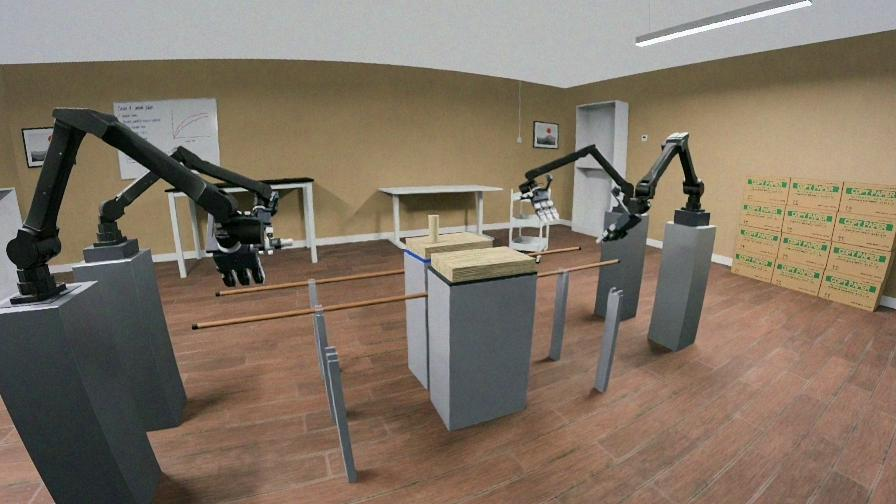

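{"api": "move", "payload": {
  "arm1": {"target":[-0.80,0.128,0.670,0.3827,0.9239,0,0],"speed":0.15},
  "arm4": {"target":[0.805,0.110,0.655,0.3827,0.9239,0,0],"speed":0.15},
  "arm2": {"target":[-0.795,-0.445,0.645,0,0,0.9239,0.3827],"speed":0.15},
  "arm3": {"target":[0.803,-0.468,0.650,0,0,0.9239,0.3827],"speed":0.15}
}}

{"api": "move", "payload": {
  "arm1": {"target":[-0.80,-0.028,0.512,0.3827,0.9239,0,0],"speed":0.12},
  "arm4": {"target":[0.805,-0.040,0.498,0.3827,0.9239,0,0],"speed":0.12},
  "arm2": {"target":[-0.792,-0.295,0.487,0,0,0.9239,0.3827],"speed":0.12},
  "arm3": {"target":[0.803,-0.312,0.503,0,0,0.9239,0.3827],"speed":0.12},
  "cameras": ["arm1_cam_wrist","arm2_cam_wrist","arm3_cam_wrist","arm4_cam_wrist"]
}}

Scene clock: 147.07 s.
Joint torques (N m): arm1=[-0.26 -22.59 7.23 0.42 0.99 0.18] | arm2=[0.79 -21.25 7.84 -0.5 -0.81 -0.06] | arm3=[0.85 -21.66 8.87 -1.17 0.6 0.07] | arm4=[1.9 -15.15 9.2 0.68 -1.05 -0.25]
Motor temperatures (°C): arm1=[25 33 41 24 28 24] | arm2=[23 34 36 22 26 21] | arm3=[26 32 39 22 24 20] | arm4=[23 27 37 21 26 24]
Heat: arm1: hottest joint3_rad 41 °C; arm2: hottest joint3_rad 36 °C; arm3: hottest joint3_rad 39 °C; arm4: hottest joint3_rad 37 °C.
move: arm1 off_target; arm2 off_target; arm3 off_target; arm4 off_target
Joint velocities: within noise
arm1.joint_positions: joint1_rad=+0.148 joint2_rad=+2.583 joint3_rad=+1.710 joint4_rad=-0.825 joint5_rad=+0.781 joint6_rad=+1.697 hand_index_mcp=+0.758 hand_index_abd=+0.000 hand_index_pip=+0.577 hand_index_dip=+0.696 hand_middle_mcp=+0.758 hand_middle_abd=+0.000 hand_middle_pip=+0.577 hand_middle_dip=+0.696 hand_ring_mcp=+0.758 hand_ring_abd=+0.000 hand_ring_pip=+0.577 hand_ring_dip=+0.696 hand_thumb_cmc=+0.718 hand_thumb_axl=+0.678 hand_thumb_mcp=-0.331 hand_thumb_ipl=+0.168 hand_current_limit=+0.400 hand_speed=-0.600
arm1.joint_status: not commanded
arm1.hand_state: goal,goal,goal,goal,goal,goal,goal,goal,goal,goal,goal,goal,goal,goal,overload,goal
arm1.index_mcp_current_ma: 0
arm1.index_abd_current_ma: 0
arm1.index_pip_current_ma: 0
arm1.index_dip_current_ma: 0
arm1.middle_mcp_current_ma: 0
arm1.middle_abd_current_ma: 0
arm1.middle_pip_current_ma: 0
arm1.middle_dip_current_ma: 0
arm1.ring_mcp_current_ma: 0
arm1.ring_abd_current_ma: 0
arm1.ring_pip_current_ma: 0
arm1.ring_dip_current_ma: 0
arm1.thumb_cmc_current_ma: 0
arm1.thumb_axl_current_ma: 0
arm1.thumb_mcp_current_ma: 0
arm1.thumb_ipl_current_ma: 0
arm1.hand_goal_index_mcp: 0.754
arm1.hand_goal_index_abd: 0.000
arm1.hand_goal_index_pip: 0.576
arm1.hand_goal_index_dip: 0.696
arm1.hand_goal_middle_mcp: 0.754
arm1.hand_goal_middle_abd: 0.000
arm1.hand_goal_middle_pip: 0.576
arm1.hand_goal_middle_dip: 0.696
arm1.hand_goal_ring_mcp: 0.754
arm1.hand_goal_ring_abd: 0.000
arm1.hand_goal_ring_pip: 0.576
arm1.hand_goal_ring_dip: 0.696
arm1.hand_goal_thumb_cmc: 0.714
arm1.hand_goal_thumb_axl: 0.678
arm1.hand_goal_thumb_mcp: 0.226
arm1.hand_goal_thumb_ipl: 0.168
arm1.hand: x=-0.8147 y=+0.1301 z=+0.6670 quat_wxyz=(+0.383, +0.923, +0.018, -0.021) (m; scene frame)
arm1.hand_target: x=-0.8005 y=+0.1281 z=+0.6704 quat_wxyz=(+0.383, +0.924, +0.000, +0.000) (m; scene frame)
arm1.hand_status: off_target (0.015 m and 3.2 deg from the pose sent, 0.165 m and 5.1 deg at the start)
arm2.joint_positions: joint1_rad=-0.641 joint2_rad=+2.663 joint3_rad=+2.016 joint4_rad=-1.306 joint5_rad=-0.610 joint6_rad=-2.089 hand_index_mcp=+0.758 hand_index_abd=+0.000 hand_index_pip=+0.577 hand_index_dip=+0.696 hand_middle_mcp=+0.758 hand_middle_abd=+0.000 hand_middle_pip=+0.577 hand_middle_dip=+0.696 hand_ring_mcp=+0.758 hand_ring_abd=+0.000 hand_ring_pip=+0.577 hand_ring_dip=+0.696 hand_thumb_cmc=+0.719 hand_thumb_axl=+0.677 hand_thumb_mcp=+0.224 hand_thumb_ipl=+0.168 hand_current_limit=+0.400 hand_speed=-0.600
arm2.joint_status: not commanded
arm2.hand_state: goal,goal,goal,goal,goal,goal,goal,goal,goal,goal,goal,goal,goal,goal,goal,goal
arm2.index_mcp_current_ma: 19
arm2.index_abd_current_ma: 1
arm2.index_pip_current_ma: 3
arm2.index_dip_current_ma: 0
arm2.middle_mcp_current_ma: 20
arm2.middle_abd_current_ma: 1
arm2.middle_pip_current_ma: 3
arm2.middle_dip_current_ma: 0
arm2.ring_mcp_current_ma: 18
arm2.ring_abd_current_ma: 1
arm2.ring_pip_current_ma: 3
arm2.ring_dip_current_ma: 0
arm2.thumb_cmc_current_ma: 22
arm2.thumb_axl_current_ma: -4
arm2.thumb_mcp_current_ma: -10
arm2.thumb_ipl_current_ma: -2
arm2.hand_goal_index_mcp: 0.754
arm2.hand_goal_index_abd: 0.000
arm2.hand_goal_index_pip: 0.576
arm2.hand_goal_index_dip: 0.696
arm2.hand_goal_middle_mcp: 0.754
arm2.hand_goal_middle_abd: 0.000
arm2.hand_goal_middle_pip: 0.576
arm2.hand_goal_middle_dip: 0.696
arm2.hand_goal_ring_mcp: 0.754
arm2.hand_goal_ring_abd: 0.000
arm2.hand_goal_ring_pip: 0.576
arm2.hand_goal_ring_dip: 0.696
arm2.hand_goal_thumb_cmc: 0.714
arm2.hand_goal_thumb_axl: 0.678
arm2.hand_goal_thumb_mcp: 0.226
arm2.hand_goal_thumb_ipl: 0.168
arm2.hand: x=-0.7934 y=-0.4328 z=+0.6580 quat_wxyz=(+0.004, +0.091, +0.934, +0.345) (m; scene frame)
arm2.hand_target: x=-0.7953 y=-0.4442 z=+0.6453 quat_wxyz=(+0.010, +0.091, +0.935, +0.343) (m; scene frame)
arm2.hand_status: off_target (0.018 m and 11.3 deg from the pose sent, 0.193 m and 13.6 deg at the start; a joint's target at an end of its range on 101 of 109 steps)
arm3.joint_positions: joint1_rad=+0.622 joint2_rad=+2.836 joint3_rad=+2.299 joint4_rad=-1.438 joint5_rad=+0.604 joint6_rad=+2.079 hand_index_mcp=+0.758 hand_index_abd=+0.001 hand_index_pip=+0.577 hand_index_dip=+0.696 hand_middle_mcp=+0.758 hand_middle_abd=+0.001 hand_middle_pip=+0.577 hand_middle_dip=+0.696 hand_ring_mcp=+0.757 hand_ring_abd=+0.001 hand_ring_pip=+0.577 hand_ring_dip=+0.696 hand_thumb_cmc=+0.718 hand_thumb_axl=+0.677 hand_thumb_mcp=+0.224 hand_thumb_ipl=+0.168 hand_current_limit=+0.400 hand_speed=-0.600
arm3.joint_status: not commanded
arm3.hand_state: goal,goal,goal,goal,goal,goal,goal,goal,goal,goal,goal,goal,goal,goal,goal,goal
arm3.index_mcp_current_ma: 13
arm3.index_abd_current_ma: 2
arm3.index_pip_current_ma: 2
arm3.index_dip_current_ma: 0
arm3.middle_mcp_current_ma: 15
arm3.middle_abd_current_ma: 2
arm3.middle_pip_current_ma: 2
arm3.middle_dip_current_ma: 0
arm3.ring_mcp_current_ma: 12
arm3.ring_abd_current_ma: 2
arm3.ring_pip_current_ma: 2
arm3.ring_dip_current_ma: 0
arm3.thumb_cmc_current_ma: 15
arm3.thumb_axl_current_ma: -2
arm3.thumb_mcp_current_ma: -8
arm3.thumb_ipl_current_ma: -1
arm3.hand_goal_index_mcp: 0.754
arm3.hand_goal_index_abd: 0.000
arm3.hand_goal_index_pip: 0.576
arm3.hand_goal_index_dip: 0.696
arm3.hand_goal_middle_mcp: 0.754
arm3.hand_goal_middle_abd: 0.000
arm3.hand_goal_middle_pip: 0.576
arm3.hand_goal_middle_dip: 0.696
arm3.hand_goal_ring_mcp: 0.754
arm3.hand_goal_ring_abd: 0.000
arm3.hand_goal_ring_pip: 0.576
arm3.hand_goal_ring_dip: 0.696
arm3.hand_goal_thumb_cmc: 0.714
arm3.hand_goal_thumb_axl: 0.678
arm3.hand_goal_thumb_mcp: 0.226
arm3.hand_goal_thumb_ipl: 0.168
arm3.hand: x=+0.8118 y=-0.4527 z=+0.6426 quat_wxyz=(+0.012, -0.103, +0.932, +0.346) (m; scene frame)
arm3.hand_target: x=+0.8034 y=-0.4674 z=+0.6505 quat_wxyz=(-0.010, -0.096, +0.936, +0.337) (m; scene frame)
arm3.hand_status: off_target (0.019 m and 12.6 deg from the pose sent, 0.179 m and 14.0 deg at the start; a joint's target at an end of its range on 106 of 113 steps)
arm4.joint_positions: joint1_rad=-0.060 joint2_rad=+2.375 joint3_rad=+1.435 joint4_rad=-0.758 joint5_rad=-0.778 joint6_rad=-1.689 hand_index_mcp=+0.758 hand_index_abd=+0.000 hand_index_pip=+0.577 hand_index_dip=+0.696 hand_middle_mcp=+0.758 hand_middle_abd=+0.000 hand_middle_pip=+0.577 hand_middle_dip=+0.696 hand_ring_mcp=+0.758 hand_ring_abd=+0.000 hand_ring_pip=+0.577 hand_ring_dip=+0.696 hand_thumb_cmc=+0.718 hand_thumb_axl=+0.677 hand_thumb_mcp=+0.224 hand_thumb_ipl=+0.168 hand_current_limit=+0.400 hand_speed=-0.600
arm4.joint_status: not commanded
arm4.hand_state: goal,goal,goal,goal,goal,goal,goal,goal,goal,goal,goal,goal,goal,goal,goal,goal
arm4.index_mcp_current_ma: 2
arm4.index_abd_current_ma: 0
arm4.index_pip_current_ma: 0
arm4.index_dip_current_ma: 0
arm4.middle_mcp_current_ma: 3
arm4.middle_abd_current_ma: 0
arm4.middle_pip_current_ma: 0
arm4.middle_dip_current_ma: 0
arm4.ring_mcp_current_ma: 2
arm4.ring_abd_current_ma: 0
arm4.ring_pip_current_ma: 0
arm4.ring_dip_current_ma: 0
arm4.thumb_cmc_current_ma: 2
arm4.thumb_axl_current_ma: 0
arm4.thumb_mcp_current_ma: -1
arm4.thumb_ipl_current_ma: 0
arm4.hand_goal_index_mcp: 0.754
arm4.hand_goal_index_abd: 0.000
arm4.hand_goal_index_pip: 0.576
arm4.hand_goal_index_dip: 0.696
arm4.hand_goal_middle_mcp: 0.754
arm4.hand_goal_middle_abd: 0.000
arm4.hand_goal_middle_pip: 0.576
arm4.hand_goal_middle_dip: 0.696
arm4.hand_goal_ring_mcp: 0.754
arm4.hand_goal_ring_abd: 0.000
arm4.hand_goal_ring_pip: 0.576
arm4.hand_goal_ring_dip: 0.696
arm4.hand_goal_thumb_cmc: 0.714
arm4.hand_goal_thumb_axl: 0.678
arm4.hand_goal_thumb_mcp: 0.226
arm4.hand_goal_thumb_ipl: 0.168
arm4.hand: x=+0.8180 y=+0.1144 z=+0.6524 quat_wxyz=(-0.383, -0.924, +0.018, -0.017) (m; scene frame)
arm4.hand_target: x=+0.8055 y=+0.1101 z=+0.6552 quat_wxyz=(-0.383, -0.924, +0.000, +0.000) (m; scene frame)
arm4.hand_status: off_target (0.014 m and 2.8 deg from the pose sent, 0.169 m and 3.5 deg at the start)
pictures: none

Scene clock: 149.90 s.
Joint torques (N m): arm1=[0.15 -22.24 6.82 0.99 0.85 -0.13] | arm2=[2.84 -20.31 6.56 -0.58 -1.12 -0.01] | arm3=[-0.79 -20.13 7.3 -0.85 0.72 0.07] | arm4=[1.67 -15.68 7.76 1.22 -0.8 0.11]
Motor temperatures (°C): arm1=[25 33 41 24 28 24] | arm2=[23 34 36 22 26 21] | arm3=[26 32 39 22 24 20] | arm4=[23 27 37 21 26 24]
Heat: arm1: hottest joint3_rad 41 °C; arm2: hottest joint3_rad 36 °C; arm3: hottest joint3_rad 39 °C; arm4: hottest joint3_rad 37 °C.
move: arm1 off_target; arm2 off_target; arm3 off_target; arm4 off_target
Joint velocities: within noise
arm1.joint_positions: joint1_rad=-0.105 joint2_rad=+2.913 joint3_rad=+1.926 joint4_rad=-0.453 joint5_rad=+0.776 joint6_rad=+1.377 hand_index_mcp=+0.758 hand_index_abd=+0.000 hand_index_pip=+0.577 hand_index_dip=+0.696 hand_middle_mcp=+0.758 hand_middle_abd=+0.000 hand_middle_pip=+0.577 hand_middle_dip=+0.696 hand_ring_mcp=+0.758 hand_ring_abd=+0.000 hand_ring_pip=+0.577 hand_ring_dip=+0.696 hand_thumb_cmc=+0.718 hand_thumb_axl=+0.678 hand_thumb_mcp=-0.340 hand_thumb_ipl=+0.168 hand_current_limit=+0.400 hand_speed=-0.600
arm1.joint_status: not commanded
arm1.hand_state: goal,goal,goal,goal,goal,goal,goal,goal,goal,goal,goal,goal,goal,goal,overload,goal
arm1.index_mcp_current_ma: 0
arm1.index_abd_current_ma: 0
arm1.index_pip_current_ma: 0
arm1.index_dip_current_ma: 0
arm1.middle_mcp_current_ma: 0
arm1.middle_abd_current_ma: 0
arm1.middle_pip_current_ma: 0
arm1.middle_dip_current_ma: 0
arm1.ring_mcp_current_ma: 0
arm1.ring_abd_current_ma: 0
arm1.ring_pip_current_ma: 0
arm1.ring_dip_current_ma: 0
arm1.thumb_cmc_current_ma: 0
arm1.thumb_axl_current_ma: 0
arm1.thumb_mcp_current_ma: 0
arm1.thumb_ipl_current_ma: 0
arm1.hand_goal_index_mcp: 0.754
arm1.hand_goal_index_abd: 0.000
arm1.hand_goal_index_pip: 0.576
arm1.hand_goal_index_dip: 0.696
arm1.hand_goal_middle_mcp: 0.754
arm1.hand_goal_middle_abd: 0.000
arm1.hand_goal_middle_pip: 0.576
arm1.hand_goal_middle_dip: 0.696
arm1.hand_goal_ring_mcp: 0.754
arm1.hand_goal_ring_abd: 0.000
arm1.hand_goal_ring_pip: 0.576
arm1.hand_goal_ring_dip: 0.696
arm1.hand_goal_thumb_cmc: 0.714
arm1.hand_goal_thumb_axl: 0.678
arm1.hand_goal_thumb_mcp: 0.226
arm1.hand_goal_thumb_ipl: 0.168
arm1.hand: x=-0.8121 y=-0.0255 z=+0.5153 quat_wxyz=(+0.382, +0.924, +0.000, -0.011) (m; scene frame)
arm1.hand_target: x=-0.8006 y=-0.0279 z=+0.5125 quat_wxyz=(+0.383, +0.924, +0.000, +0.000) (m; scene frame)
arm1.hand_status: off_target (0.013 m and 1.3 deg from the pose sent, 0.222 m and 3.2 deg at the start)
arm2.joint_positions: joint1_rad=-0.459 joint2_rad=+2.958 joint3_rad=+2.106 joint4_rad=-1.080 joint5_rad=-0.708 joint6_rad=-2.089 hand_index_mcp=+0.758 hand_index_abd=+0.000 hand_index_pip=+0.577 hand_index_dip=+0.696 hand_middle_mcp=+0.758 hand_middle_abd=+0.000 hand_middle_pip=+0.577 hand_middle_dip=+0.696 hand_ring_mcp=+0.758 hand_ring_abd=+0.000 hand_ring_pip=+0.577 hand_ring_dip=+0.696 hand_thumb_cmc=+0.719 hand_thumb_axl=+0.677 hand_thumb_mcp=+0.224 hand_thumb_ipl=+0.168 hand_current_limit=+0.400 hand_speed=-0.600
arm2.joint_status: not commanded
arm2.hand_state: goal,goal,goal,goal,goal,goal,goal,goal,goal,goal,goal,goal,goal,goal,goal,goal
arm2.index_mcp_current_ma: 19
arm2.index_abd_current_ma: 1
arm2.index_pip_current_ma: 3
arm2.index_dip_current_ma: 0
arm2.middle_mcp_current_ma: 20
arm2.middle_abd_current_ma: 1
arm2.middle_pip_current_ma: 3
arm2.middle_dip_current_ma: 0
arm2.ring_mcp_current_ma: 18
arm2.ring_abd_current_ma: 1
arm2.ring_pip_current_ma: 3
arm2.ring_dip_current_ma: 0
arm2.thumb_cmc_current_ma: 22
arm2.thumb_axl_current_ma: -4
arm2.thumb_mcp_current_ma: -10
arm2.thumb_ipl_current_ma: -2
arm2.hand_goal_index_mcp: 0.754
arm2.hand_goal_index_abd: 0.000
arm2.hand_goal_index_pip: 0.576
arm2.hand_goal_index_dip: 0.696
arm2.hand_goal_middle_mcp: 0.754
arm2.hand_goal_middle_abd: 0.000
arm2.hand_goal_middle_pip: 0.576
arm2.hand_goal_middle_dip: 0.696
arm2.hand_goal_ring_mcp: 0.754
arm2.hand_goal_ring_abd: 0.000
arm2.hand_goal_ring_pip: 0.576
arm2.hand_goal_ring_dip: 0.696
arm2.hand_goal_thumb_cmc: 0.714
arm2.hand_goal_thumb_axl: 0.678
arm2.hand_goal_thumb_mcp: 0.226
arm2.hand_goal_thumb_ipl: 0.168
arm2.hand: x=-0.7881 y=-0.3032 z=+0.5023 quat_wxyz=(+0.004, +0.012, +0.925, +0.379) (m; scene frame)
arm2.hand_target: x=-0.7926 y=-0.2949 z=+0.4874 quat_wxyz=(+0.001, +0.002, +0.924, +0.382) (m; scene frame)
arm2.hand_status: off_target (0.018 m and 1.5 deg from the pose sent, 0.220 m and 11.3 deg at the start; a joint's target at an end of its range on 83 of 85 steps)
arm3.joint_positions: joint1_rad=+0.426 joint2_rad=+3.071 joint3_rad=+2.315 joint4_rad=-1.211 joint5_rad=+0.711 joint6_rad=+2.079 hand_index_mcp=+0.758 hand_index_abd=+0.001 hand_index_pip=+0.577 hand_index_dip=+0.696 hand_middle_mcp=+0.758 hand_middle_abd=+0.001 hand_middle_pip=+0.577 hand_middle_dip=+0.696 hand_ring_mcp=+0.757 hand_ring_abd=+0.001 hand_ring_pip=+0.577 hand_ring_dip=+0.696 hand_thumb_cmc=+0.718 hand_thumb_axl=+0.677 hand_thumb_mcp=+0.224 hand_thumb_ipl=+0.168 hand_current_limit=+0.400 hand_speed=-0.600
arm3.joint_status: not commanded
arm3.hand_state: goal,goal,goal,goal,goal,goal,goal,goal,goal,goal,goal,goal,goal,goal,goal,goal
arm3.index_mcp_current_ma: 14
arm3.index_abd_current_ma: 2
arm3.index_pip_current_ma: 2
arm3.index_dip_current_ma: 0
arm3.middle_mcp_current_ma: 16
arm3.middle_abd_current_ma: 2
arm3.middle_pip_current_ma: 2
arm3.middle_dip_current_ma: 0
arm3.ring_mcp_current_ma: 12
arm3.ring_abd_current_ma: 2
arm3.ring_pip_current_ma: 2
arm3.ring_dip_current_ma: 0
arm3.thumb_cmc_current_ma: 15
arm3.thumb_axl_current_ma: -2
arm3.thumb_mcp_current_ma: -8
arm3.thumb_ipl_current_ma: -1
arm3.hand_goal_index_mcp: 0.754
arm3.hand_goal_index_abd: 0.000
arm3.hand_goal_index_pip: 0.576
arm3.hand_goal_index_dip: 0.696
arm3.hand_goal_middle_mcp: 0.754
arm3.hand_goal_middle_abd: 0.000
arm3.hand_goal_middle_pip: 0.576
arm3.hand_goal_middle_dip: 0.696
arm3.hand_goal_ring_mcp: 0.754
arm3.hand_goal_ring_abd: 0.000
arm3.hand_goal_ring_pip: 0.576
arm3.hand_goal_ring_dip: 0.696
arm3.hand_goal_thumb_cmc: 0.714
arm3.hand_goal_thumb_axl: 0.678
arm3.hand_goal_thumb_mcp: 0.226
arm3.hand_goal_thumb_ipl: 0.168
arm3.hand: x=+0.8157 y=-0.3089 z=+0.4995 quat_wxyz=(+0.018, -0.021, +0.922, +0.385) (m; scene frame)
arm3.hand_target: x=+0.8033 y=-0.3118 z=+0.5036 quat_wxyz=(-0.001, -0.006, +0.925, +0.380) (m; scene frame)
arm3.hand_status: off_target (0.014 m and 3.1 deg from the pose sent, 0.198 m and 12.7 deg at the start; a joint's target at an end of its range on 84 of 85 steps)
arm4.joint_positions: joint1_rad=+0.207 joint2_rad=+2.704 joint3_rad=+1.575 joint4_rad=-0.302 joint5_rad=-0.775 joint6_rad=-1.352 hand_index_mcp=+0.758 hand_index_abd=+0.000 hand_index_pip=+0.577 hand_index_dip=+0.696 hand_middle_mcp=+0.758 hand_middle_abd=+0.000 hand_middle_pip=+0.577 hand_middle_dip=+0.696 hand_ring_mcp=+0.758 hand_ring_abd=+0.000 hand_ring_pip=+0.577 hand_ring_dip=+0.696 hand_thumb_cmc=+0.718 hand_thumb_axl=+0.677 hand_thumb_mcp=+0.224 hand_thumb_ipl=+0.168 hand_current_limit=+0.400 hand_speed=-0.600
arm4.joint_status: not commanded
arm4.hand_state: goal,goal,goal,goal,goal,goal,goal,goal,goal,goal,goal,goal,goal,goal,goal,goal
arm4.index_mcp_current_ma: 2
arm4.index_abd_current_ma: 0
arm4.index_pip_current_ma: 0
arm4.index_dip_current_ma: 0
arm4.middle_mcp_current_ma: 3
arm4.middle_abd_current_ma: 0
arm4.middle_pip_current_ma: 0
arm4.middle_dip_current_ma: 0
arm4.ring_mcp_current_ma: 2
arm4.ring_abd_current_ma: 0
arm4.ring_pip_current_ma: 0
arm4.ring_dip_current_ma: 0
arm4.thumb_cmc_current_ma: 3
arm4.thumb_axl_current_ma: 0
arm4.thumb_mcp_current_ma: -1
arm4.thumb_ipl_current_ma: 0
arm4.hand_goal_index_mcp: 0.754
arm4.hand_goal_index_abd: 0.000
arm4.hand_goal_index_pip: 0.576
arm4.hand_goal_index_dip: 0.696
arm4.hand_goal_middle_mcp: 0.754
arm4.hand_goal_middle_abd: 0.000
arm4.hand_goal_middle_pip: 0.576
arm4.hand_goal_middle_dip: 0.696
arm4.hand_goal_ring_mcp: 0.754
arm4.hand_goal_ring_abd: 0.000
arm4.hand_goal_ring_pip: 0.576
arm4.hand_goal_ring_dip: 0.696
arm4.hand_goal_thumb_cmc: 0.714
arm4.hand_goal_thumb_axl: 0.678
arm4.hand_goal_thumb_mcp: 0.226
arm4.hand_goal_thumb_ipl: 0.168
arm4.hand: x=+0.8159 y=-0.0361 z=+0.5013 quat_wxyz=(-0.382, -0.924, +0.000, -0.008) (m; scene frame)
arm4.hand_target: x=+0.8053 y=-0.0398 z=+0.4985 quat_wxyz=(-0.383, -0.924, +0.000, +0.000) (m; scene frame)
arm4.hand_status: off_target (0.012 m and 0.9 deg from the pose sent, 0.219 m and 2.8 deg at the start)
pictures: arm1_cam_wrist, arm2_cam_wrist, arm3_cam_wrist, arm4_cam_wrist

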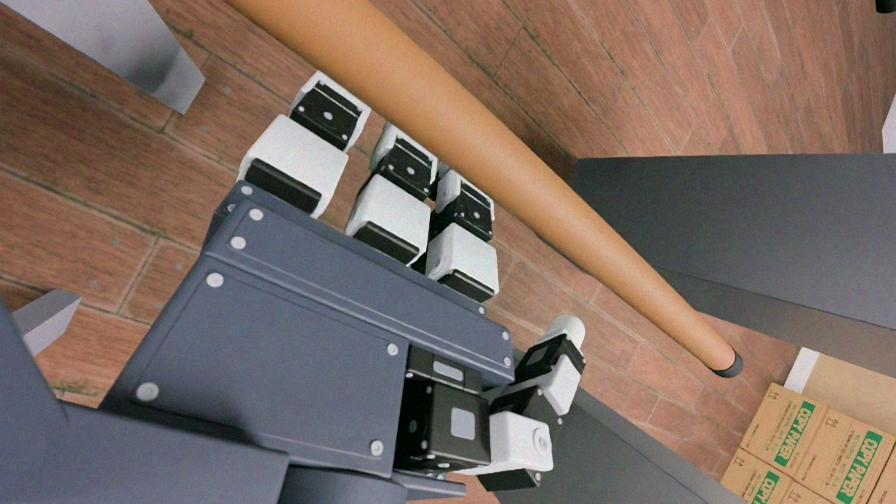

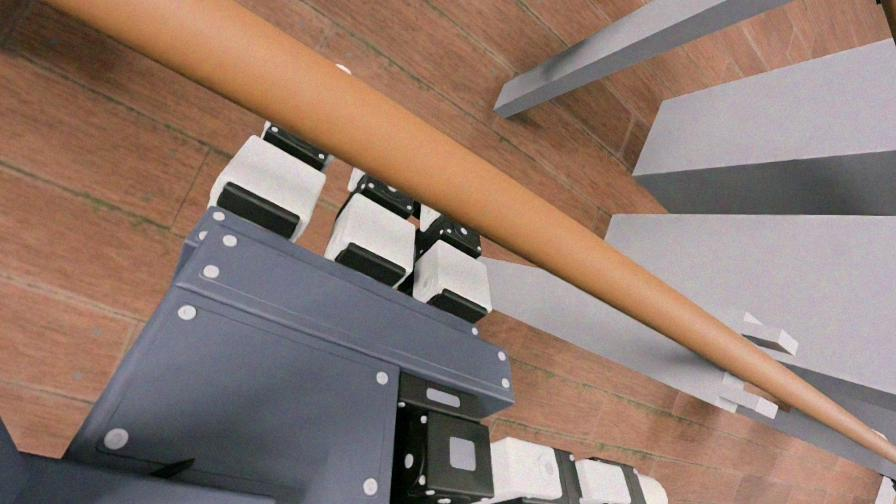

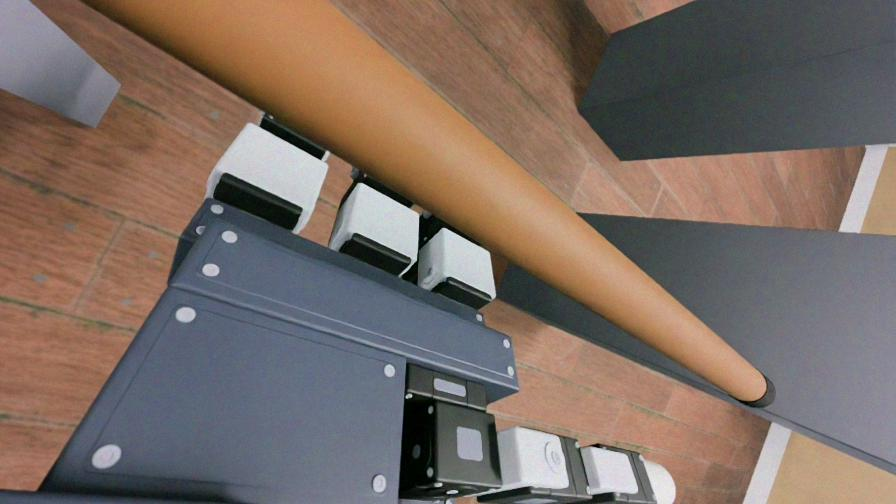

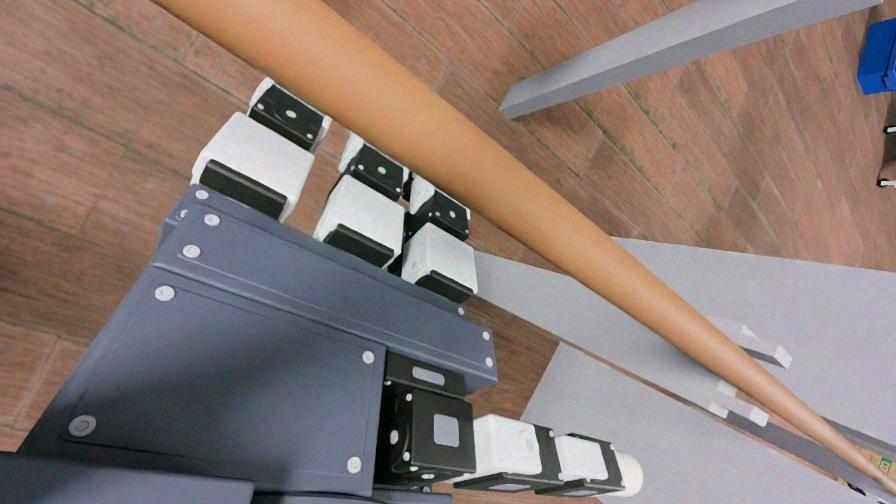

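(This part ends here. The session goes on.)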